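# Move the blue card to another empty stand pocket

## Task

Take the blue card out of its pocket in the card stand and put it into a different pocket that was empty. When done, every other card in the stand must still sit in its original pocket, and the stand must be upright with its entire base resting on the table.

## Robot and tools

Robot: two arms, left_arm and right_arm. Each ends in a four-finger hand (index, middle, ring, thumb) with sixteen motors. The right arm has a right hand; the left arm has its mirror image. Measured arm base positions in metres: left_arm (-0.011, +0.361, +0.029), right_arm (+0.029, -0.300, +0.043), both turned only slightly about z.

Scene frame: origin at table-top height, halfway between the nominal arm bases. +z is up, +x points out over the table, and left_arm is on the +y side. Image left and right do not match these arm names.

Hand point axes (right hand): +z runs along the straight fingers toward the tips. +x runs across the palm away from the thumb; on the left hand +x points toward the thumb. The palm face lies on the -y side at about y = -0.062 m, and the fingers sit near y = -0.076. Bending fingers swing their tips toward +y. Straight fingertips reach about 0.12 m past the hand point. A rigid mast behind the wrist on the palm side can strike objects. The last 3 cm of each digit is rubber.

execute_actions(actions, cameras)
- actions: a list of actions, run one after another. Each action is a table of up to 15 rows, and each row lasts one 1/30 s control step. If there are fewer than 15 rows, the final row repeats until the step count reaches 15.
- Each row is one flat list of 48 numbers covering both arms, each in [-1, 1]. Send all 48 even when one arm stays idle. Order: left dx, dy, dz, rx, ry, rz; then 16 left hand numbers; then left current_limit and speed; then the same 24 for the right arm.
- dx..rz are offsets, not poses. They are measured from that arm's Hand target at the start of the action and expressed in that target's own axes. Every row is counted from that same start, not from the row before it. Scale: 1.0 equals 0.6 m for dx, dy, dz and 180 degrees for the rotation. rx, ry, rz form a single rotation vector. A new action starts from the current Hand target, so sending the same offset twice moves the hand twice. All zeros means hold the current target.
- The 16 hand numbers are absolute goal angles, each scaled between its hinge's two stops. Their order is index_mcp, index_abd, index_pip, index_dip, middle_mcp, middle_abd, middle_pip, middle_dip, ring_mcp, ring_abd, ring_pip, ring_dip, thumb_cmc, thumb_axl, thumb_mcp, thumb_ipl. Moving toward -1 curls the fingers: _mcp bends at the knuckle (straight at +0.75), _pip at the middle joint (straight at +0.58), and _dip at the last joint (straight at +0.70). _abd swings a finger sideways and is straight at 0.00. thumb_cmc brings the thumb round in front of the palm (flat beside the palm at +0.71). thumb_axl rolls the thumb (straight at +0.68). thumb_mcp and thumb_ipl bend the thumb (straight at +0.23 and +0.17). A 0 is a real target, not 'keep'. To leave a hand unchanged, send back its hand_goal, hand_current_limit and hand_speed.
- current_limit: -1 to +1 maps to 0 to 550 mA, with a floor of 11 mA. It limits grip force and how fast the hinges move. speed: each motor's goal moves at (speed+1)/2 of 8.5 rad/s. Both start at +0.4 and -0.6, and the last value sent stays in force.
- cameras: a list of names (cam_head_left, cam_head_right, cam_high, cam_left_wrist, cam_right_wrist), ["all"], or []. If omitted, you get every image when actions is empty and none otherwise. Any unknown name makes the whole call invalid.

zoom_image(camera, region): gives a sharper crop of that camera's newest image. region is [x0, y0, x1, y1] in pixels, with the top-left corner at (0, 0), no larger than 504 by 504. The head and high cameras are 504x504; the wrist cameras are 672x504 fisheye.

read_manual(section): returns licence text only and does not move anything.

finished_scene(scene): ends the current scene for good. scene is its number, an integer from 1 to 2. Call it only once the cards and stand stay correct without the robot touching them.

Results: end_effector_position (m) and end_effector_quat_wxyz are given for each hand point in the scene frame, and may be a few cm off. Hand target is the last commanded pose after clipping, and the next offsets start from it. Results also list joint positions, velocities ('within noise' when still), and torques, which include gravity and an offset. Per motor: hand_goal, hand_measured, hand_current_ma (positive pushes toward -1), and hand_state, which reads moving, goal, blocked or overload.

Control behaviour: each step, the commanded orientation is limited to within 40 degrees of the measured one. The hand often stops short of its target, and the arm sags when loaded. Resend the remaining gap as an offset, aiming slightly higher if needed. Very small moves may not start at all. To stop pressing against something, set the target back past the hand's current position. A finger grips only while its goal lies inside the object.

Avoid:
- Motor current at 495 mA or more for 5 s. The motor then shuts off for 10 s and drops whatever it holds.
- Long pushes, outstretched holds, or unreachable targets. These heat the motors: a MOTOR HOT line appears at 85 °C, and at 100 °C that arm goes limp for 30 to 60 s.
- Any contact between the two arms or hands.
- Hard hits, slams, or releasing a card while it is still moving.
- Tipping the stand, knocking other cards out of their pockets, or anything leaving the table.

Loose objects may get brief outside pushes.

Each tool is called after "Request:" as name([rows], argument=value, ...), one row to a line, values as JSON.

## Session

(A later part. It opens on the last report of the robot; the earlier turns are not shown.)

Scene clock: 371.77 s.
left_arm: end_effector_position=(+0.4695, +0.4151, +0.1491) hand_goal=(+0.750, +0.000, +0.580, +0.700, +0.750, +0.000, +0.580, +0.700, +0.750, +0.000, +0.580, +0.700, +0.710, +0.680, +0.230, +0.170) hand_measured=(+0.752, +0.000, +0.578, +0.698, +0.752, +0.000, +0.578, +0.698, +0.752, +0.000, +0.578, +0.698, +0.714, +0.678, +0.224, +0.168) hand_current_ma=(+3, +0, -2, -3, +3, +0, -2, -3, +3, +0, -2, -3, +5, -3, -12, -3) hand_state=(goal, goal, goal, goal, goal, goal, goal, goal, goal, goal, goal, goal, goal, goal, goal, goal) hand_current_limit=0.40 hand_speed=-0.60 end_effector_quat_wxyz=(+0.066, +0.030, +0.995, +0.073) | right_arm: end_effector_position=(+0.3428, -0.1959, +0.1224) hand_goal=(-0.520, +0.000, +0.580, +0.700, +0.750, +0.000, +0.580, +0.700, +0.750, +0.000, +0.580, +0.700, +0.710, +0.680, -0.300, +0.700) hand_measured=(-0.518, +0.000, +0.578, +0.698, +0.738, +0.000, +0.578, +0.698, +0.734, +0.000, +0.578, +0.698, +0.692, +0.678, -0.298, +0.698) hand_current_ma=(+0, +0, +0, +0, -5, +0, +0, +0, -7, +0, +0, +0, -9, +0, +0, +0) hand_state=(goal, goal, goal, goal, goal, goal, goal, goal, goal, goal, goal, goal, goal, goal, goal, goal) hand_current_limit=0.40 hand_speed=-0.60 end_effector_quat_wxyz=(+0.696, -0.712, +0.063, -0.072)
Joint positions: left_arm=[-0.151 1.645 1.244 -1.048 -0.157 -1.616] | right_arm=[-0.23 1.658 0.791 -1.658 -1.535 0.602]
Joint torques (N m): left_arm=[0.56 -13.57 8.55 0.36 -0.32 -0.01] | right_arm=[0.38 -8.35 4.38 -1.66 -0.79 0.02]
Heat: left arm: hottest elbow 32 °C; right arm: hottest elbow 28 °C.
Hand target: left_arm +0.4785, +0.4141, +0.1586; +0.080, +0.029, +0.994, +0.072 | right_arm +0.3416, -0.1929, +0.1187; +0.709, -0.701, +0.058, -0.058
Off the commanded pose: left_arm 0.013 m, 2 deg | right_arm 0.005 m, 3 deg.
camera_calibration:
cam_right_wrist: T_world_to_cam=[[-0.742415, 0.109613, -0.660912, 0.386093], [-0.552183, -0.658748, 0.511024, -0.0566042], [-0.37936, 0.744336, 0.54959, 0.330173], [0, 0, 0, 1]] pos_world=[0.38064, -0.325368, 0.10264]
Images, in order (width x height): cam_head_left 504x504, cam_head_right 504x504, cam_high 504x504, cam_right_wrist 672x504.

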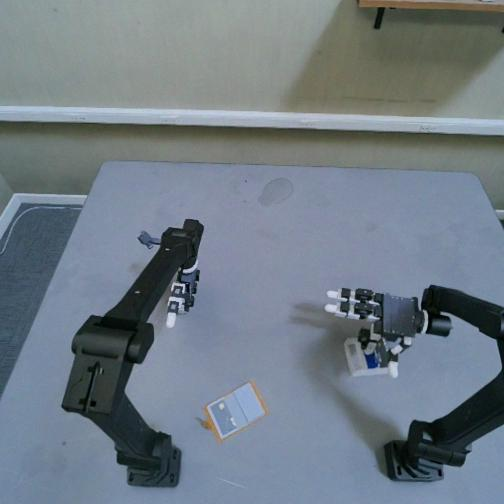

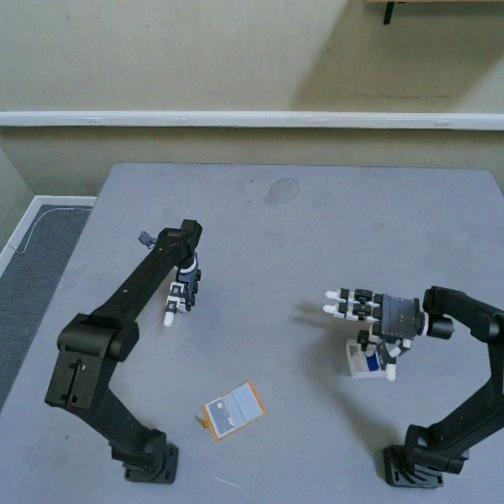

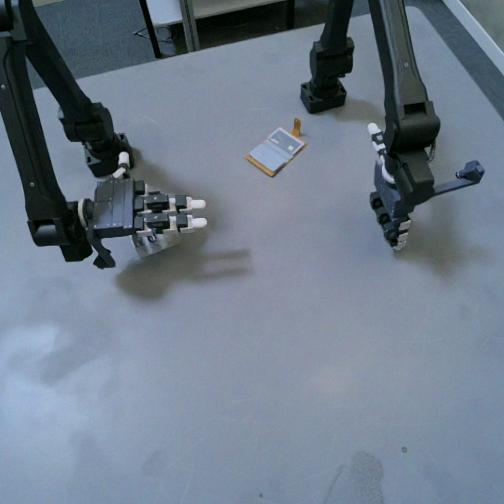

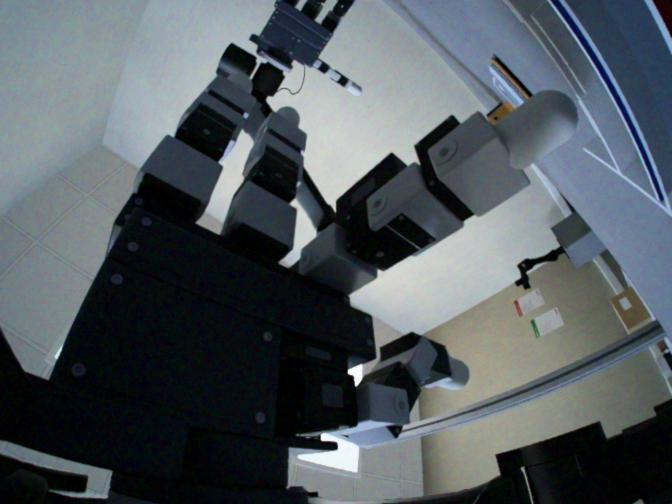

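Request:
execute_actions([
  [[0,0,0,0,0,0,0.75,0,0.58,0.7,0.75,0,0.58,0.7,0.75,0,0.58,0.7,0.71,0.68,0.23,0.17,0.4,-0.6,0,0.027,-0.003,0,0,0,-0.52,0,0.58,0.7,0.75,0,0.58,0.7,0.75,0,0.58,0.7,0.71,0.68,-0.3,0.7,0.4,-0.6]],
], cameras=["cam_right_wrist","cam_head_left","cam_head_right"])

Request:
zoom_image(camera="cam_head_left", region=[340, 330, 400, 380])

Request:
zoom_image(camera="cam_head_right", region=[340, 330, 400, 380])

Request:
zoom_image(camera="cam_right_wrist", region=[432, 0, 672, 200])

Scene clock: 407.57 s.
left_arm: end_effector_position=(+0.4695, +0.4151, +0.1491) hand_goal=(+0.750, +0.000, +0.580, +0.700, +0.750, +0.000, +0.580, +0.700, +0.750, +0.000, +0.580, +0.700, +0.710, +0.680, +0.230, +0.170) hand_measured=(+0.752, +0.000, +0.578, +0.698, +0.752, +0.000, +0.578, +0.698, +0.752, +0.000, +0.578, +0.698, +0.714, +0.678, +0.224, +0.168) hand_current_ma=(+3, +0, -2, -3, +3, +0, -2, -3, +3, +0, -2, -3, +5, -3, -12, -3) hand_state=(goal, goal, goal, goal, goal, goal, goal, goal, goal, goal, goal, goal, goal, goal, goal, goal) hand_current_limit=0.40 hand_speed=-0.60 end_effector_quat_wxyz=(+0.066, +0.030, +0.995, +0.073) | right_arm: end_effector_position=(+0.3437, -0.1961, +0.1068) hand_goal=(-0.520, +0.000, +0.580, +0.700, +0.750, +0.000, +0.580, +0.700, +0.750, +0.000, +0.580, +0.700, +0.710, +0.680, -0.300, +0.700) hand_measured=(-0.530, +0.000, +0.576, +0.698, +0.738, +0.000, +0.578, +0.698, +0.734, +0.000, +0.578, +0.698, +0.692, +0.678, -0.298, +0.698) hand_current_ma=(-3, +0, -1, +0, -5, +0, +0, +0, -7, +0, +0, +0, -8, +0, +0, +0) hand_state=(goal, goal, goal, goal, goal, goal, goal, goal, goal, goal, goal, goal, goal, goal, goal, goal) hand_current_limit=0.40 hand_speed=-0.60 end_effector_quat_wxyz=(+0.696, -0.712, +0.061, -0.072)
Joint positions: left_arm=[-0.151 1.645 1.244 -1.048 -0.157 -1.616] | right_arm=[-0.23 1.713 0.791 -1.665 -1.532 0.538]
Joint torques (N m): left_arm=[0.56 -13.63 8.54 0.36 -0.33 -0.01] | right_arm=[-0.26 -8.29 3.84 -1.42 -0.61 0.03]
Heat: left arm: hottest elbow 32 °C; right arm: hottest waist 27 °C.
Hand target: left_arm +0.4785, +0.4141, +0.1586; +0.080, +0.029, +0.994, +0.072 | right_arm +0.3413, -0.1945, +0.1025; +0.709, -0.701, +0.058, -0.058
Off the commanded pose: left_arm 0.013 m, 2 deg | right_arm 0.005 m, 2 deg.
joint sent to its limit (right arm) — joint 4 (wrist pitch), lower limit. The joint targets still meet the commanded pose.
camera_calibration:
cam_right_wrist: T_world_to_cam=[[-0.741233, 0.107013, -0.662663, 0.375747], [-0.551085, -0.660662, 0.509736, -0.0488118], [-0.383248, 0.743017, 0.548678, 0.340528], [0, 0, 0, 1]] pos_world=[0.382123, -0.325476, 0.0870349]
Images, in order (width x height): cam_head_left 504x504, cam_head_right 504x504, cam_right_wrist 672x504.

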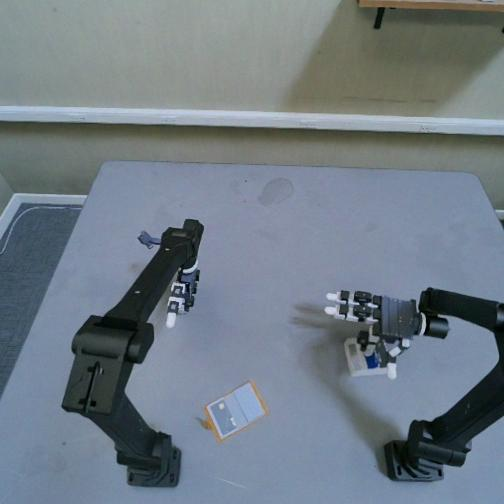

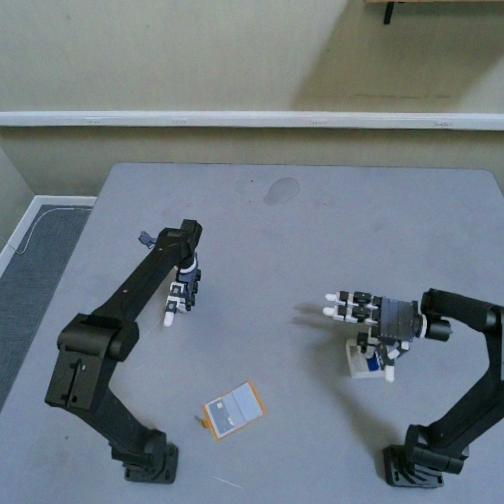

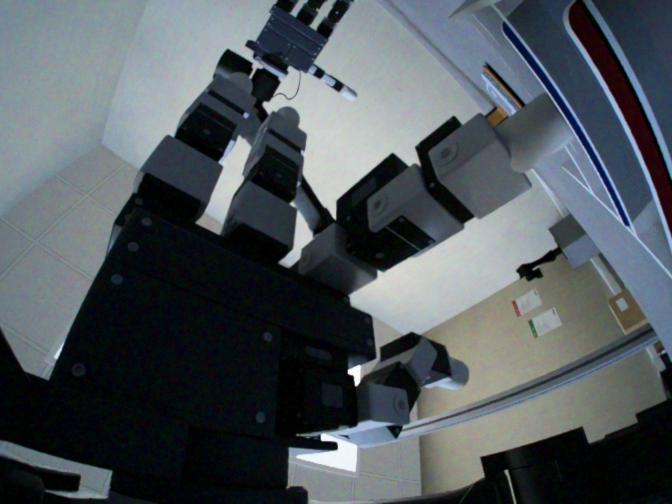

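Scaled by 8.400.

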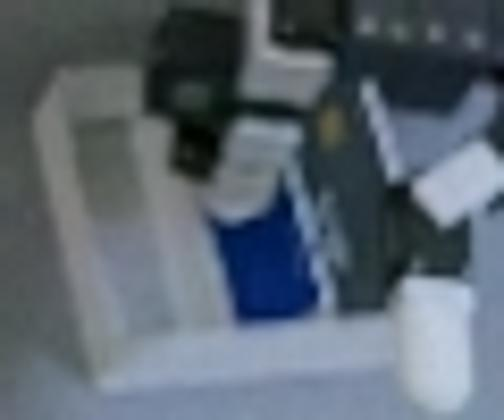

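Scaled by 8.400.

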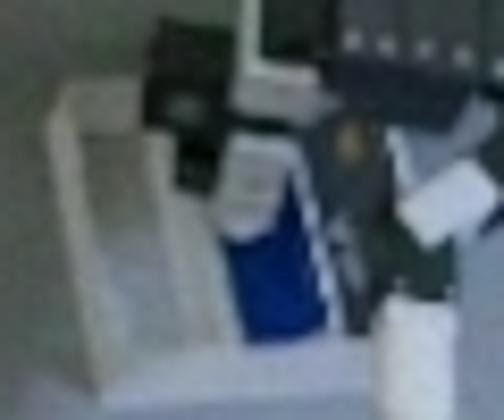

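Scaled by 2.100 from the camera's 672x504 image, which has a finer 960x720 frame.

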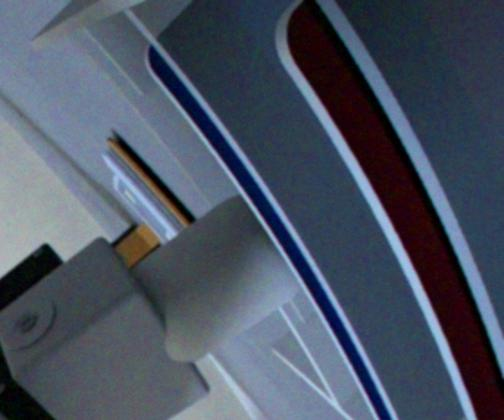

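Request:
execute_actions([
  [[0,0,0,0,0,0,0.75,0,0.58,0.7,0.75,0,0.58,0.7,0.75,0,0.58,0.7,0.71,0.68,0.23,0.17,0.4,-0.6,0,0,-0.005,0,0,0,-0.52,0,0.58,0.7,0.75,0,0.58,0.7,0.75,0,0.58,0.7,0.71,0.68,-0.3,0.7,0.4,-0.6]],
  [[0,0,0,0,0,0,0.75,0,0.58,0.7,0.75,0,0.58,0.7,0.75,0,0.58,0.7,0.71,0.68,0.23,0.17,0.4,-0.6,0,0.025,0,0,0,0,-0.52,0,0.58,0.7,0.75,0,0.58,0.7,0.75,0,0.58,0.7,0.71,0.68,-0.3,0.7,0.4,-0.6]],
], cameras=["cam_right_wrist","cam_head_left","cam_head_right"])

Request:
zoom_image(camera="cam_head_left", region=[340, 330, 400, 380])

Request:
zoom_image(camera="cam_right_wrist", region=[432, 0, 672, 200])

Scene clock: 419.43 s.
left_arm: end_effector_position=(+0.4695, +0.4151, +0.1491) hand_goal=(+0.750, +0.000, +0.580, +0.700, +0.750, +0.000, +0.580, +0.700, +0.750, +0.000, +0.580, +0.700, +0.710, +0.680, +0.230, +0.170) hand_measured=(+0.752, +0.000, +0.578, +0.698, +0.752, +0.000, +0.578, +0.698, +0.752, +0.000, +0.578, +0.698, +0.714, +0.678, +0.224, +0.168) hand_current_ma=(+3, +0, -2, -3, +3, +0, -2, -3, +3, +0, -2, -3, +5, -3, -12, -3) hand_state=(goal, goal, goal, goal, goal, goal, goal, goal, goal, goal, goal, goal, goal, goal, goal, goal) hand_current_limit=0.40 hand_speed=-0.60 end_effector_quat_wxyz=(+0.066, +0.030, +0.995, +0.073) | right_arm: end_effector_position=(+0.3428, -0.1964, +0.0912) hand_goal=(-0.520, +0.000, +0.580, +0.700, +0.750, +0.000, +0.580, +0.700, +0.750, +0.000, +0.580, +0.700, +0.710, +0.680, -0.300, +0.700) hand_measured=(-0.530, +0.000, +0.576, +0.698, +0.738, +0.000, +0.578, +0.698, +0.734, +0.000, +0.578, +0.698, +0.692, +0.678, -0.298, +0.698) hand_current_ma=(-3, +0, -1, +0, -5, +0, +0, +0, -7, +0, +0, +0, -8, +0, +0, +0) hand_state=(goal, goal, goal, goal, goal, goal, goal, goal, goal, goal, goal, goal, goal, goal, goal, goal) hand_current_limit=0.40 hand_speed=-0.60 end_effector_quat_wxyz=(+0.696, -0.713, +0.058, -0.068)
Joint positions: left_arm=[-0.151 1.645 1.244 -1.048 -0.157 -1.616] | right_arm=[-0.23 1.766 0.791 -1.665 -1.523 0.486]
Joint torques (N m): left_arm=[0.56 -13.57 8.54 0.36 -0.33 0] | right_arm=[-1.44 -9.52 3.25 -1.73 -0.44 0]
Heat: left arm: hottest elbow 32 °C; right arm: hottest waist 27 °C.
Hand target: left_arm +0.4785, +0.4141, +0.1586; +0.080, +0.029, +0.994, +0.072 | right_arm +0.3408, -0.1972, +0.0875; +0.709, -0.701, +0.058, -0.058
Off the commanded pose: left_arm 0.013 m, 2 deg | right_arm 0.004 m, 2 deg.
joint sent to its limit (right arm) — joint 4 (wrist pitch), lower limit. The joint targets still meet the commanded pose.
camera_calibration:
cam_right_wrist: T_world_to_cam=[[-0.74304, 0.099007, -0.661883, 0.363754], [-0.544585, -0.664298, 0.511991, -0.044688], [-0.388997, 0.740881, 0.547518, 0.350513], [0, 0, 0, 1]] pos_world=[0.382296, -0.325389, 0.07173]
Images, in order (width x height): cam_head_left 504x504, cam_head_right 504x504, cam_right_wrist 672x504.

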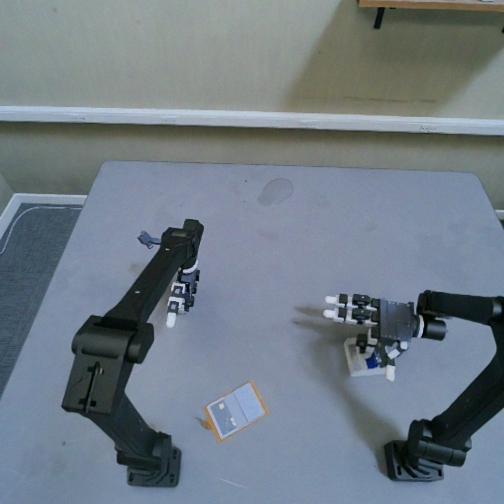

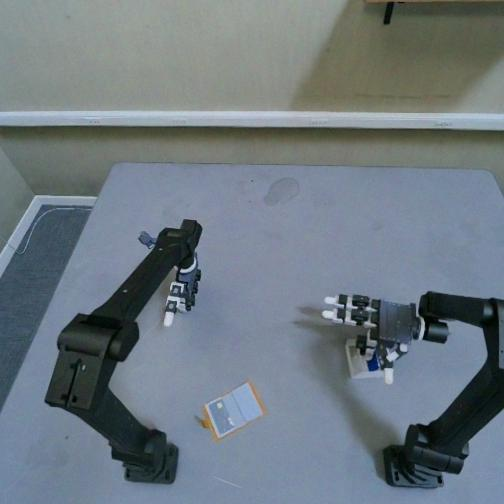

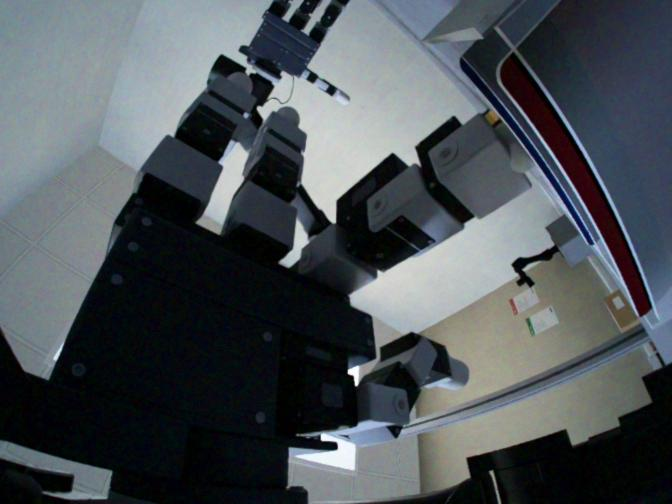

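Scaled by 8.400.

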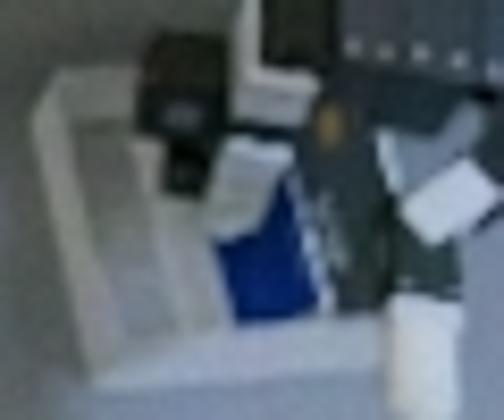

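Scaled by 2.100 from the camera's 672x504 image, which has a finer 960x720 frame.

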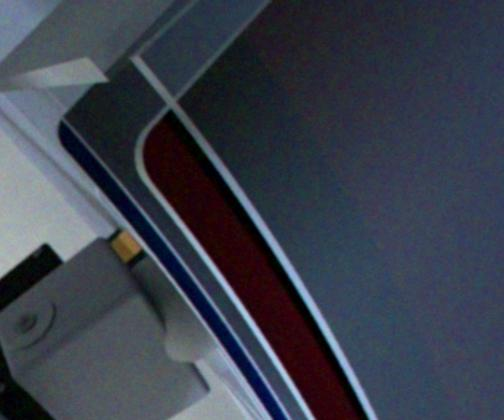

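Request:
execute_actions([
  [[0,0,0,0,0,0,0.75,0,0.58,0.7,0.75,0,0.58,0.7,0.75,0,0.58,0.7,0.71,0.68,0.23,0.17,0.4,-0.6,0,0,0,0,0,0,-0.6,0,0.58,0.7,0.75,0,0.58,0.7,0.75,0,0.58,0.7,0.71,0.68,-0.3,0.7,0,-0.9]],
  [[0,0,0,0,0,0,0.75,0,0.58,0.7,0.75,0,0.58,0.7,0.75,0,0.58,0.7,0.71,0.68,0.23,0.17,0.4,-0.6,0,0,0,0,0,0,-0.6,0,0.58,0.7,0.75,0,0.58,0.7,0.75,0,0.58,0.7,0.71,0.68,-0.3,0.7,0,-0.9]],
], cameras=["cam_right_wrist","cam_head_left","cam_head_right"])

Request:
zoom_image(camera="cam_head_left", region=[340, 330, 400, 380])

Request:
zoom_image(camera="cam_right_wrist", region=[432, 0, 672, 200])

Scene clock: 431.70 s.
left_arm: end_effector_position=(+0.4695, +0.4151, +0.1491) hand_goal=(+0.750, +0.000, +0.580, +0.700, +0.750, +0.000, +0.580, +0.700, +0.750, +0.000, +0.580, +0.700, +0.710, +0.680, +0.230, +0.170) hand_measured=(+0.752, +0.000, +0.578, +0.698, +0.752, +0.000, +0.578, +0.698, +0.752, +0.000, +0.578, +0.698, +0.714, +0.678, +0.224, +0.168) hand_current_ma=(+3, +0, -2, -3, +3, +0, -2, -3, +3, +0, -2, -3, +5, -3, -12, -3) hand_state=(goal, goal, goal, goal, goal, goal, goal, goal, goal, goal, goal, goal, goal, goal, goal, goal) hand_current_limit=0.40 hand_speed=-0.60 end_effector_quat_wxyz=(+0.066, +0.030, +0.995, +0.073) | right_arm: end_effector_position=(+0.3429, -0.1964, +0.0912) hand_goal=(-0.600, +0.000, +0.580, +0.700, +0.750, +0.000, +0.580, +0.700, +0.750, +0.000, +0.580, +0.700, +0.710, +0.680, -0.300, +0.700) hand_measured=(-0.578, +0.000, +0.582, +0.700, +0.738, +0.000, +0.578, +0.698, +0.734, +0.000, +0.578, +0.698, +0.692, +0.678, -0.298, +0.698) hand_current_ma=(+14, +0, +0, +0, -5, +0, +0, +0, -7, +0, +0, +0, -8, +0, +0, +0) hand_state=(blocked, goal, goal, goal, goal, goal, goal, goal, goal, goal, goal, goal, goal, goal, goal, goal) hand_current_limit=0.00 hand_speed=-0.90 end_effector_quat_wxyz=(+0.696, -0.713, +0.058, -0.069)
Joint positions: left_arm=[-0.151 1.645 1.244 -1.048 -0.157 -1.616] | right_arm=[-0.23 1.766 0.791 -1.665 -1.523 0.485]
Joint torques (N m): left_arm=[0.56 -13.57 8.54 0.36 -0.32 -0.01] | right_arm=[-1.44 -8.41 3.41 -1.66 -0.53 -0.08]
Heat: left arm: hottest elbow 32 °C; right arm: hottest waist 27 °C.
Hand target: left_arm +0.4785, +0.4141, +0.1586; +0.080, +0.029, +0.994, +0.072 | right_arm +0.3408, -0.1972, +0.0875; +0.709, -0.701, +0.058, -0.058
Off the commanded pose: left_arm 0.013 m, 2 deg | right_arm 0.004 m, 2 deg.
joint sent to its limit (right arm) — joint 4 (wrist pitch), lower limit. The joint targets still meet the commanded pose.
camera_calibration:
cam_right_wrist: T_world_to_cam=[[-0.742533, 0.098996, -0.662453, 0.363746], [-0.545, -0.664245, 0.511618, -0.0445479], [-0.389383, 0.740931, 0.547177, 0.35076], [0, 0, 0, 1]] pos_world=[0.382395, -0.325489, 0.0718282]
Images, in order (width x height): cam_head_left 504x504, cam_head_right 504x504, cam_right_wrist 672x504.

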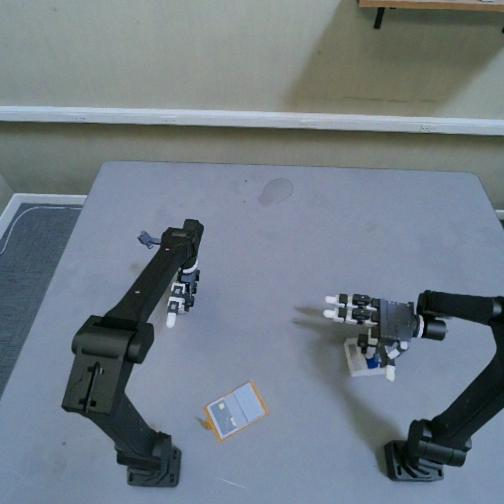

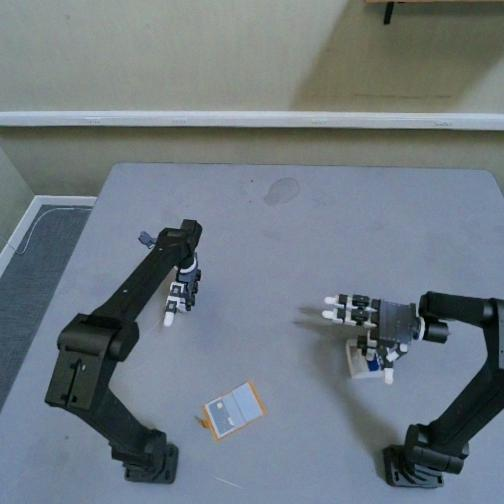

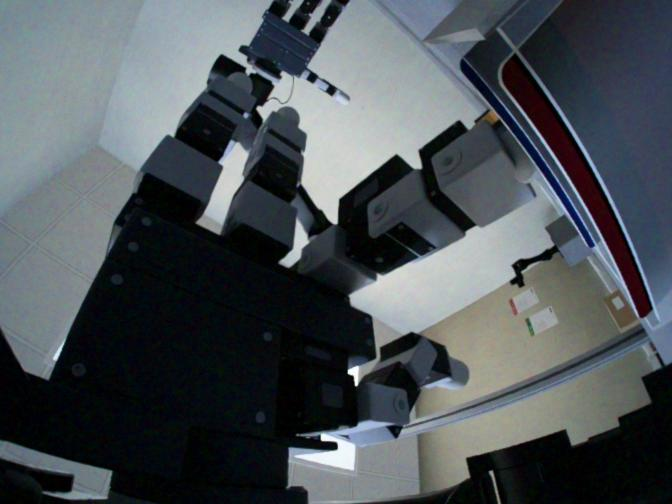

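Scaled by 8.400.

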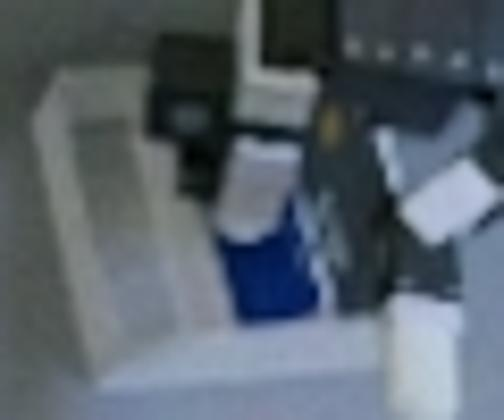

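Scaled by 2.100 from the camera's 672x504 image, which has a finer 960x720 frame.

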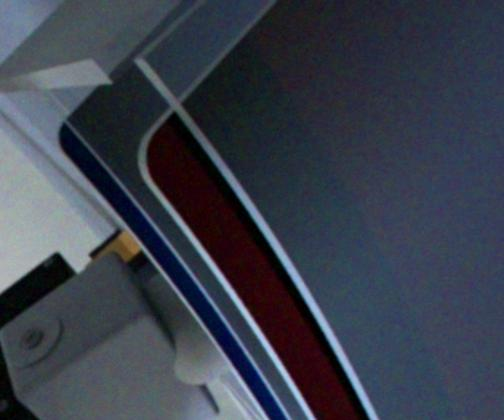

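Request:
execute_actions([
  [[0,0,0,0,0,0,0.75,0,0.58,0.7,0.75,0,0.58,0.7,0.75,0,0.58,0.7,0.71,0.68,0.23,0.17,0.4,-0.6,0,0,0,0,0,0,-0.66,0,0.58,0.7,0.75,0,0.58,0.7,0.75,0,0.58,0.7,0.71,0.68,-0.3,0.7,0,-0.9]],
  [[0,0,0,0,0,0,0.75,0,0.58,0.7,0.75,0,0.58,0.7,0.75,0,0.58,0.7,0.71,0.68,0.23,0.17,0.4,-0.6,0,0,0,0,0,0,-0.7,0,0.58,0.7,0.75,0,0.58,0.7,0.75,0,0.58,0.7,0.71,0.68,-0.3,0.7,0,-0.9]],
], cameras=["cam_right_wrist","cam_head_left","cam_head_right"])

Request:
zoom_image(camera="cam_head_left", region=[340, 330, 400, 380])

Request:
zoom_image(camera="cam_right_wrist", region=[432, 0, 672, 200])

Scene clock: 437.30 s.
left_arm: end_effector_position=(+0.4695, +0.4151, +0.1491) hand_goal=(+0.750, +0.000, +0.580, +0.700, +0.750, +0.000, +0.580, +0.700, +0.750, +0.000, +0.580, +0.700, +0.710, +0.680, +0.230, +0.170) hand_measured=(+0.752, +0.000, +0.578, +0.698, +0.752, +0.000, +0.578, +0.698, +0.752, +0.000, +0.578, +0.698, +0.714, +0.678, +0.224, +0.168) hand_current_ma=(+3, +0, -2, -3, +3, +0, -2, -3, +3, +0, -2, -3, +5, -3, -12, -3) hand_state=(goal, goal, goal, goal, goal, goal, goal, goal, goal, goal, goal, goal, goal, goal, goal, goal) hand_current_limit=0.40 hand_speed=-0.60 end_effector_quat_wxyz=(+0.066, +0.030, +0.995, +0.073) | right_arm: end_effector_position=(+0.3430, -0.1964, +0.0912) hand_goal=(-0.700, +0.000, +0.580, +0.700, +0.750, +0.000, +0.580, +0.700, +0.750, +0.000, +0.580, +0.700, +0.710, +0.680, -0.300, +0.700) hand_measured=(-0.678, +0.000, +0.584, +0.700, +0.738, +0.000, +0.578, +0.698, +0.734, +0.000, +0.578, +0.698, +0.692, +0.678, -0.298, +0.698) hand_current_ma=(+13, +0, +0, +0, -5, +0, +0, +0, -7, +0, +0, +0, -8, +0, +0, +0) hand_state=(blocked, goal, goal, goal, goal, goal, goal, goal, goal, goal, goal, goal, goal, goal, goal, goal) hand_current_limit=0.00 hand_speed=-0.90 end_effector_quat_wxyz=(+0.696, -0.713, +0.058, -0.069)
Joint positions: left_arm=[-0.151 1.645 1.244 -1.048 -0.157 -1.616] | right_arm=[-0.23 1.766 0.791 -1.665 -1.523 0.485]
Joint torques (N m): left_arm=[0.56 -13.57 8.54 0.38 -0.33 -0.01] | right_arm=[-1.2 -9.29 3.59 -1.48 -0.5 -0.03]
Heat: left arm: hottest elbow 32 °C; right arm: hottest waist 27 °C.
Hand target: left_arm +0.4785, +0.4141, +0.1586; +0.080, +0.029, +0.994, +0.072 | right_arm +0.3408, -0.1972, +0.0875; +0.709, -0.701, +0.058, -0.058
Off the commanded pose: left_arm 0.013 m, 2 deg | right_arm 0.004 m, 2 deg.
joint sent to its limit (right arm) — joint 4 (wrist pitch), lower limit. The joint targets still meet the commanded pose.
camera_calibration:
cam_right_wrist: T_world_to_cam=[[-0.742041, 0.0988989, -0.663019, 0.363638], [-0.54536, -0.664207, 0.511283, -0.0443192], [-0.389817, 0.740977, 0.546805, 0.351007], [0, 0, 0, 1]] pos_world=[0.382493, -0.325489, 0.0718263]
Images, in order (width x height): cam_head_left 504x504, cam_head_right 504x504, cam_right_wrist 672x504.

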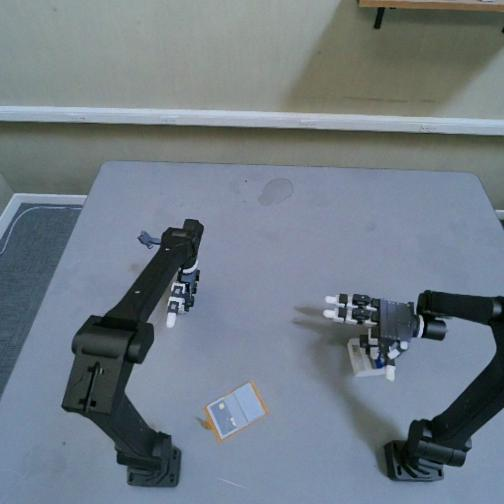

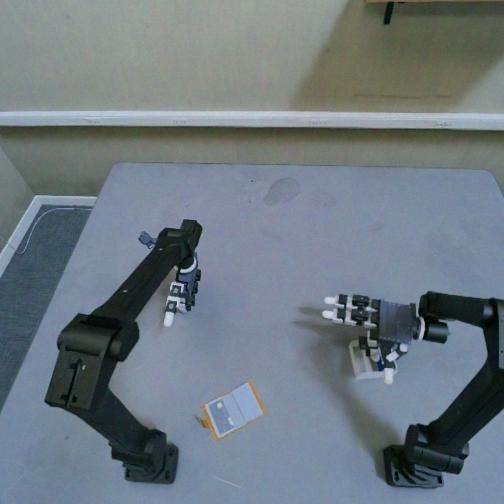

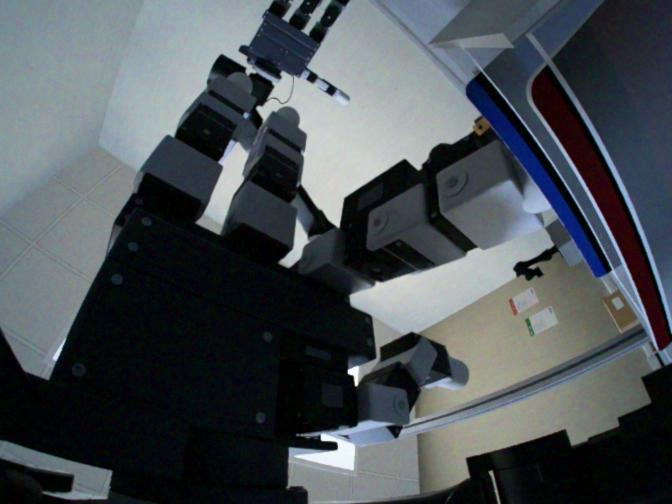

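Scaled by 8.400.

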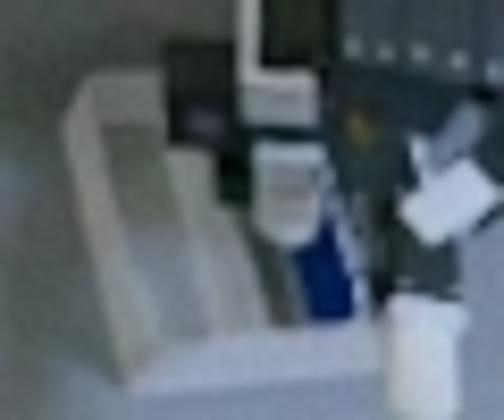

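Scaled by 2.100 from the camera's 672x504 image, which has a finer 960x720 frame.

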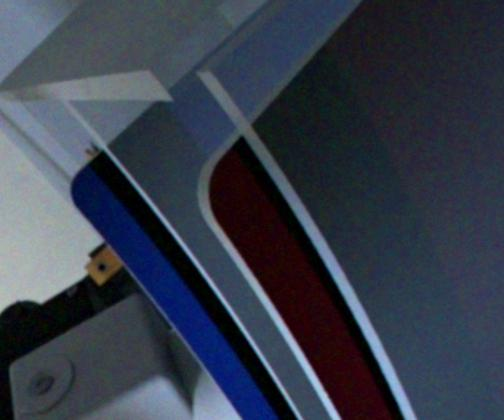

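Request:
execute_actions([
  [[0,0,0,0,0,0,0.75,0,0.58,0.7,0.75,0,0.58,0.7,0.75,0,0.58,0.7,0.71,0.68,0.23,0.17,0.4,-0.6,0,-0.01,0,0,0,0,-0.71,0,0.58,0.7,0.75,0,0.58,0.7,0.75,0,0.58,0.7,0.71,0.68,-0.3,0.7,0,-0.9],[0,0,0,0,0,0,0.75,0,0.58,0.7,0.75,0,0.58,0.7,0.75,0,0.58,0.7,0.71,0.68,0.23,0.17,0.4,-0.6,0,-0.02,0,0,0,0,-0.71,0,0.58,0.7,0.75,0,0.58,0.7,0.75,0,0.58,0.7,0.71,0.68,-0.3,0.7,0,-0.9]],
], cameras=["cam_right_wrist","cam_head_left","cam_head_right"])

Request:
zoom_image(camera="cam_head_left", region=[340, 330, 400, 380])

Request:
zoom_image(camera="cam_right_wrist", region=[432, 0, 672, 200])

Scene clock: 448.77 s.
left_arm: end_effector_position=(+0.4695, +0.4151, +0.1491) hand_goal=(+0.750, +0.000, +0.580, +0.700, +0.750, +0.000, +0.580, +0.700, +0.750, +0.000, +0.580, +0.700, +0.710, +0.680, +0.230, +0.170) hand_measured=(+0.752, +0.000, +0.578, +0.698, +0.752, +0.000, +0.578, +0.698, +0.752, +0.000, +0.578, +0.698, +0.714, +0.678, +0.224, +0.168) hand_current_ma=(+3, +0, -2, -3, +3, +0, -2, -3, +3, +0, -2, -3, +5, -3, -12, -3) hand_state=(goal, goal, goal, goal, goal, goal, goal, goal, goal, goal, goal, goal, goal, goal, goal, goal) hand_current_limit=0.40 hand_speed=-0.60 end_effector_quat_wxyz=(+0.066, +0.030, +0.995, +0.073) | right_arm: end_effector_position=(+0.3424, -0.1964, +0.0941) hand_goal=(-0.710, +0.000, +0.580, +0.700, +0.750, +0.000, +0.580, +0.700, +0.750, +0.000, +0.580, +0.700, +0.710, +0.680, -0.300, +0.700) hand_measured=(-0.688, +0.000, +0.584, +0.700, +0.738, +0.000, +0.578, +0.698, +0.734, +0.000, +0.578, +0.698, +0.692, +0.678, -0.298, +0.698) hand_current_ma=(+14, +0, +0, +0, -5, +0, +0, +0, -7, +0, +0, +0, -8, +0, +0, +0) hand_state=(blocked, goal, goal, goal, goal, goal, goal, goal, goal, goal, goal, goal, goal, goal, goal, goal) hand_current_limit=0.00 hand_speed=-0.90 end_effector_quat_wxyz=(+0.696, -0.713, +0.060, -0.067)
Joint positions: left_arm=[-0.151 1.645 1.244 -1.048 -0.157 -1.616] | right_arm=[-0.23 1.756 0.791 -1.665 -1.523 0.501]
Joint torques (N m): left_arm=[0.56 -13.63 8.54 0.35 -0.33 -0.01] | right_arm=[-1.61 -11.11 3.6 -1.84 -0.51 0.23]
Heat: left arm: hottest elbow 32 °C; right arm: hottest waist 27 °C.
Hand target: left_arm +0.4785, +0.4141, +0.1586; +0.080, +0.029, +0.994, +0.072 | right_arm +0.3408, -0.1974, +0.0995; +0.709, -0.701, +0.058, -0.058
Off the commanded pose: left_arm 0.013 m, 2 deg | right_arm 0.006 m, 2 deg.
joint sent to its limit (right arm) — joint 4 (wrist pitch), lower limit. The joint targets still meet the commanded pose.
camera_calibration:
cam_right_wrist: T_world_to_cam=[[-0.746286, 0.099605, -0.658131, 0.366266], [-0.542268, -0.664368, 0.514354, -0.0474799], [-0.386009, 0.740739, 0.549821, 0.347441], [0, 0, 0, 1]] pos_world=[0.381708, -0.325389, 0.0744422]
Images, in order (width x height): cam_head_left 504x504, cam_head_right 504x504, cam_right_wrist 672x504.

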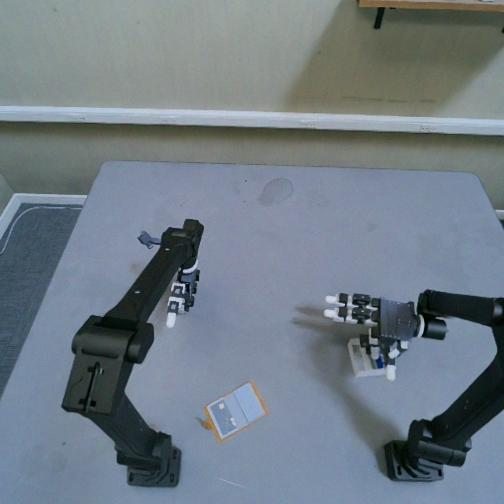

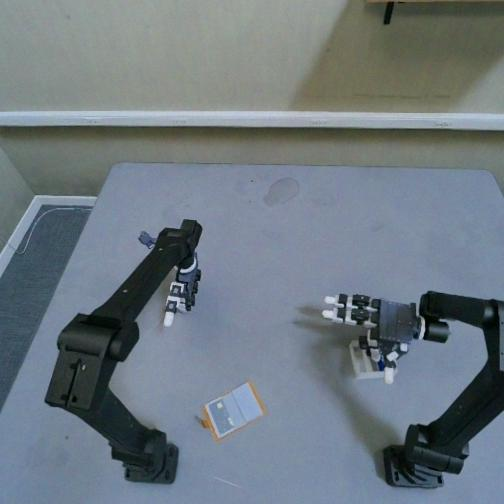

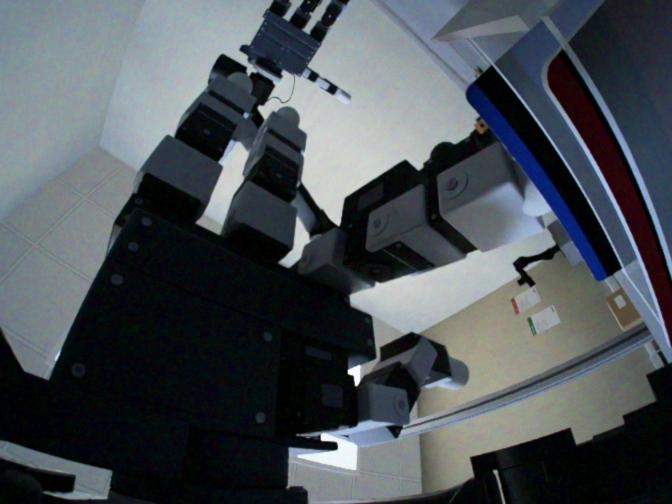

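Scaled by 8.400.

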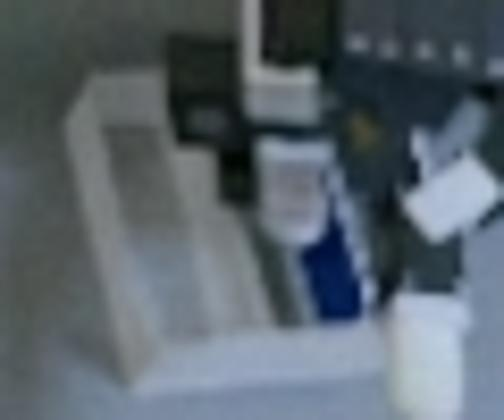

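Scaled by 2.100 from the camera's 672x504 image, which has a finer 960x720 frame.

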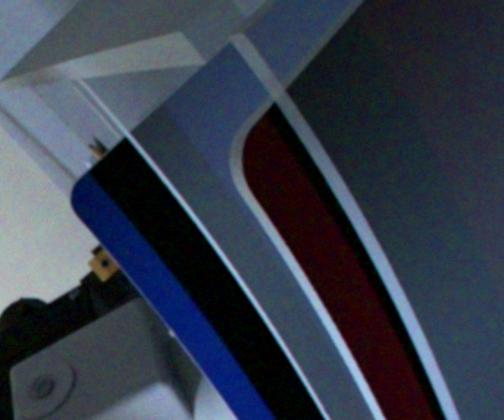

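Request:
execute_actions([
  [[0,0,0,0,0,0,0.75,0,0.58,0.7,0.75,0,0.58,0.7,0.75,0,0.58,0.7,0.71,0.68,0.23,0.17,0.4,-0.6,0,-0.008,0,0,0,0,-0.71,0,0.58,0.7,0.75,0,0.58,0.7,0.75,0,0.58,0.7,0.71,0.68,-0.3,0.7,0,-0.9]],
], cameras=["cam_right_wrist","cam_head_left","cam_head_right","cam_high"])

Request:
zoom_image(camera="cam_head_left", region=[340, 330, 400, 380])

Request:
zoom_image(camera="cam_right_wrist", region=[432, 0, 672, 200])

Scene clock: 454.97 s.
left_arm: end_effector_position=(+0.4695, +0.4151, +0.1491) hand_goal=(+0.750, +0.000, +0.580, +0.700, +0.750, +0.000, +0.580, +0.700, +0.750, +0.000, +0.580, +0.700, +0.710, +0.680, +0.230, +0.170) hand_measured=(+0.752, +0.000, +0.578, +0.698, +0.752, +0.000, +0.578, +0.698, +0.752, +0.000, +0.578, +0.698, +0.714, +0.678, +0.224, +0.168) hand_current_ma=(+3, +0, -2, -3, +3, +0, -2, -3, +3, +0, -2, -3, +5, -3, -12, -3) hand_state=(goal, goal, goal, goal, goal, goal, goal, goal, goal, goal, goal, goal, goal, goal, goal, goal) hand_current_limit=0.40 hand_speed=-0.60 end_effector_quat_wxyz=(+0.066, +0.030, +0.995, +0.073) | right_arm: end_effector_position=(+0.3422, -0.1964, +0.0992) hand_goal=(-0.710, +0.000, +0.580, +0.700, +0.750, +0.000, +0.580, +0.700, +0.750, +0.000, +0.580, +0.700, +0.710, +0.680, -0.300, +0.700) hand_measured=(-0.688, +0.000, +0.584, +0.700, +0.738, +0.000, +0.578, +0.698, +0.734, +0.000, +0.578, +0.698, +0.692, +0.678, -0.298, +0.698) hand_current_ma=(+13, +0, +0, +0, -5, +0, +0, +0, -7, +0, +0, +0, -8, +0, +0, +0) hand_state=(blocked, goal, goal, goal, goal, goal, goal, goal, goal, goal, goal, goal, goal, goal, goal, goal) hand_current_limit=0.00 hand_speed=-0.90 end_effector_quat_wxyz=(+0.695, -0.713, +0.060, -0.067)
Joint positions: left_arm=[-0.151 1.645 1.244 -1.048 -0.157 -1.616] | right_arm=[-0.23 1.738 0.791 -1.665 -1.523 0.519]
Joint torques (N m): left_arm=[0.62 -13.63 8.57 0.35 -0.32 -0.01] | right_arm=[-2.2 -11.05 3.64 -1.62 -0.56 0.21]
Heat: left arm: hottest elbow 33 °C; right arm: hottest waist 27 °C.
Hand target: left_arm +0.4785, +0.4141, +0.1586; +0.080, +0.029, +0.994, +0.072 | right_arm +0.3408, -0.1974, +0.1043; +0.709, -0.701, +0.058, -0.058
Off the commanded pose: left_arm 0.013 m, 2 deg | right_arm 0.005 m, 2 deg.
joint sent to its limit (right arm) — joint 4 (wrist pitch), lower limit. The joint targets still meet the commanded pose.
camera_calibration:
cam_right_wrist: T_world_to_cam=[[-0.746094, 0.0993865, -0.658381, 0.369347], [-0.542668, -0.663717, 0.514773, -0.0498766], [-0.385817, 0.741352, 0.549129, 0.344742], [0, 0, 0, 1]] pos_world=[0.381509, -0.325387, 0.0795389]
Images, in order (width x height): cam_head_left 504x504, cam_head_right 504x504, cam_high 504x504, cam_right_wrist 672x504.

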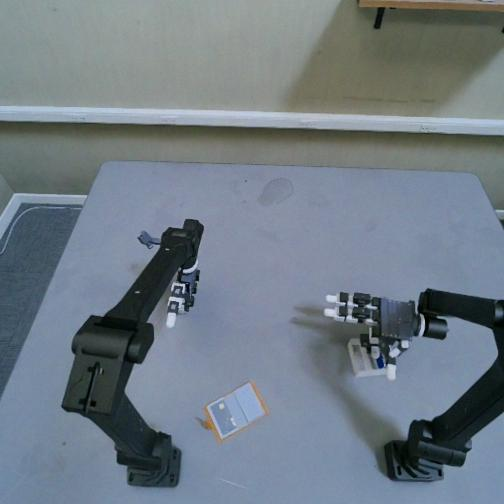

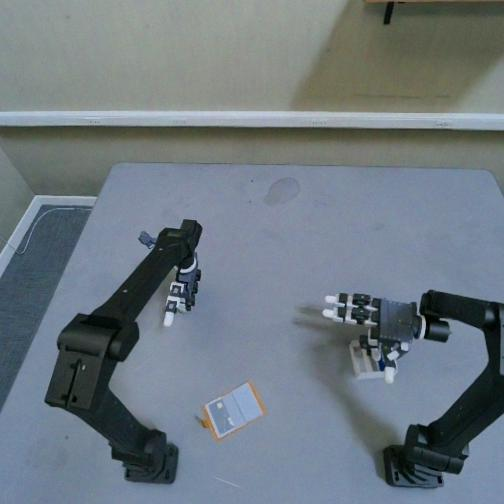

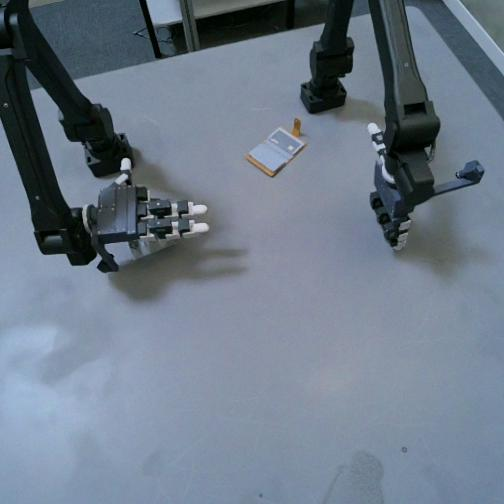

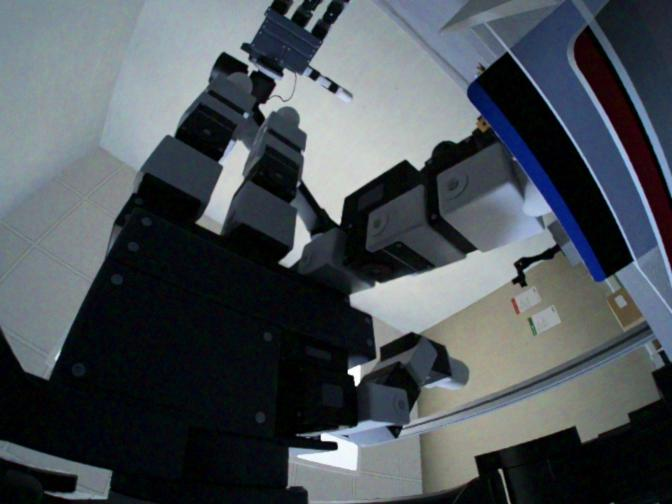

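Scaled by 8.400.

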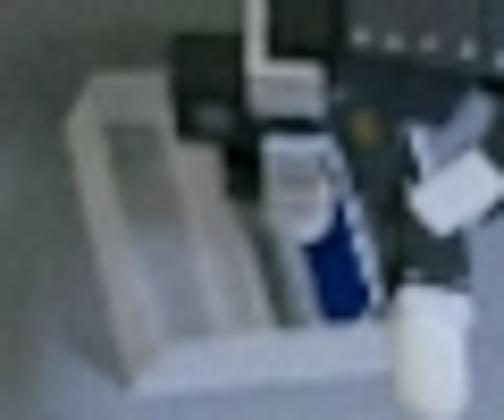

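Scaled by 2.100 from the camera's 672x504 image, which has a finer 960x720 frame.

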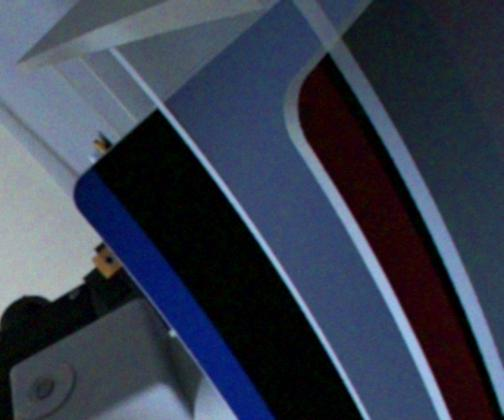

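Request:
execute_actions([
  [[0,0,0,0,0,0,0.75,0,0.58,0.7,0.75,0,0.58,0.7,0.75,0,0.58,0.7,0.71,0.68,0.23,0.17,0.4,-0.6,0,0,0,0,0,0,-0.71,0,0.58,0.7,0.75,0,0.58,0.7,0.75,0,0.58,0.7,0.5,0.68,0.57,-0.6,0.2,-0.6]],
  [[0,0,0,0,0,0,0.75,0,0.58,0.7,0.75,0,0.58,0.7,0.75,0,0.58,0.7,0.71,0.68,0.23,0.17,0.4,-0.6,0,0,0,0,0,0,-0.71,0,0.58,0.7,0.75,0,0.58,0.7,0.75,0,0.58,0.7,-0.15,0.68,0.57,-0.6,0.2,-0.7]],
], cameras=["cam_right_wrist","cam_head_left"])

Request:
zoom_image(camera="cam_head_left", region=[340, 320, 420, 385])

Scene clock: 482.50 s.
left_arm: end_effector_position=(+0.4695, +0.4151, +0.1491) hand_goal=(+0.750, +0.000, +0.580, +0.700, +0.750, +0.000, +0.580, +0.700, +0.750, +0.000, +0.580, +0.700, +0.710, +0.680, +0.230, +0.170) hand_measured=(+0.752, +0.000, +0.578, +0.698, +0.752, +0.000, +0.578, +0.698, +0.752, +0.000, +0.578, +0.698, +0.714, +0.678, +0.224, +0.168) hand_current_ma=(+3, +0, -2, -3, +3, +0, -2, -3, +3, +0, -2, -3, +5, -3, -12, -3) hand_state=(goal, goal, goal, goal, goal, goal, goal, goal, goal, goal, goal, goal, goal, goal, goal, goal) hand_current_limit=0.40 hand_speed=-0.60 end_effector_quat_wxyz=(+0.066, +0.030, +0.995, +0.073) | right_arm: end_effector_position=(+0.3422, -0.1964, +0.0992) hand_goal=(-0.710, +0.000, +0.580, +0.700, +0.750, +0.000, +0.580, +0.700, +0.750, +0.000, +0.580, +0.700, -0.150, +0.680, +0.570, -0.600) hand_measured=(-0.688, +0.000, +0.584, +0.700, +0.738, +0.000, +0.578, +0.698, +0.734, +0.000, +0.578, +0.698, -0.152, +0.678, +0.566, -0.598) hand_current_ma=(+13, +0, +0, +0, -5, +0, +0, +0, -7, +0, +0, +0, +0, +0, -1, +1) hand_state=(blocked, goal, goal, goal, goal, goal, goal, goal, goal, goal, goal, goal, goal, goal, goal, goal) hand_current_limit=0.20 hand_speed=-0.70 end_effector_quat_wxyz=(+0.695, -0.713, +0.061, -0.066)
Joint positions: left_arm=[-0.151 1.645 1.244 -1.048 -0.157 -1.616] | right_arm=[-0.23 1.738 0.791 -1.665 -1.523 0.52]
Joint torques (N m): left_arm=[0.62 -13.57 8.55 0.36 -0.32 -0.01] | right_arm=[-0.73 -11.63 3.56 -1.57 -0.57 0.15]
Heat: left arm: hottest elbow 33 °C; right arm: hottest waist 26 °C.
Hand target: left_arm +0.4785, +0.4141, +0.1586; +0.080, +0.029, +0.994, +0.072 | right_arm +0.3408, -0.1974, +0.1043; +0.709, -0.701, +0.058, -0.058
Off the commanded pose: left_arm 0.013 m, 2 deg | right_arm 0.005 m, 2 deg.
joint sent to its limit (right arm) — joint 4 (wrist pitch), lower limit. The joint targets still meet the commanded pose.
camera_calibration:
cam_right_wrist: T_world_to_cam=[[-0.746769, 0.0996119, -0.657582, 0.369544], [-0.542181, -0.663814, 0.515161, -0.0501794], [-0.385196, 0.741234, 0.549723, 0.34438], [0, 0, 0, 1]] pos_world=[0.381411, -0.325387, 0.079542]
Images, in order (width x height): cam_head_left 504x504, cam_right_wrist 672x504.

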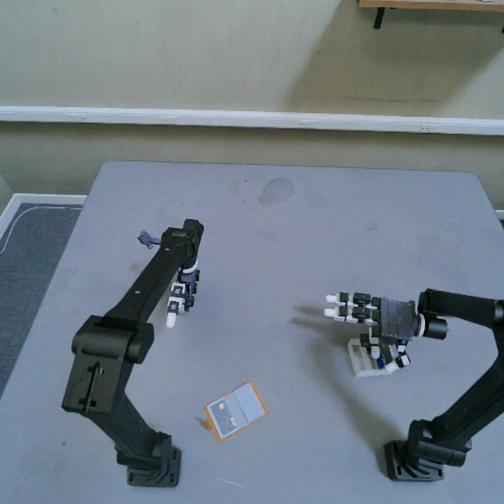

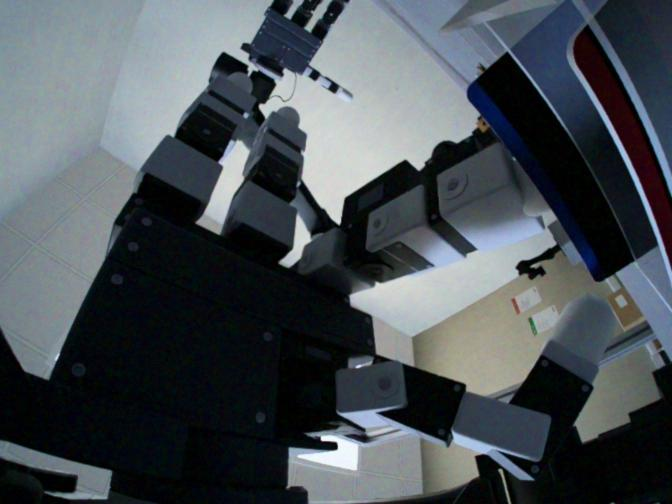

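Scaled by 6.300.

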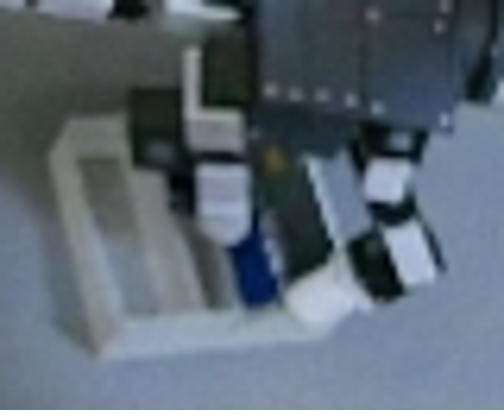

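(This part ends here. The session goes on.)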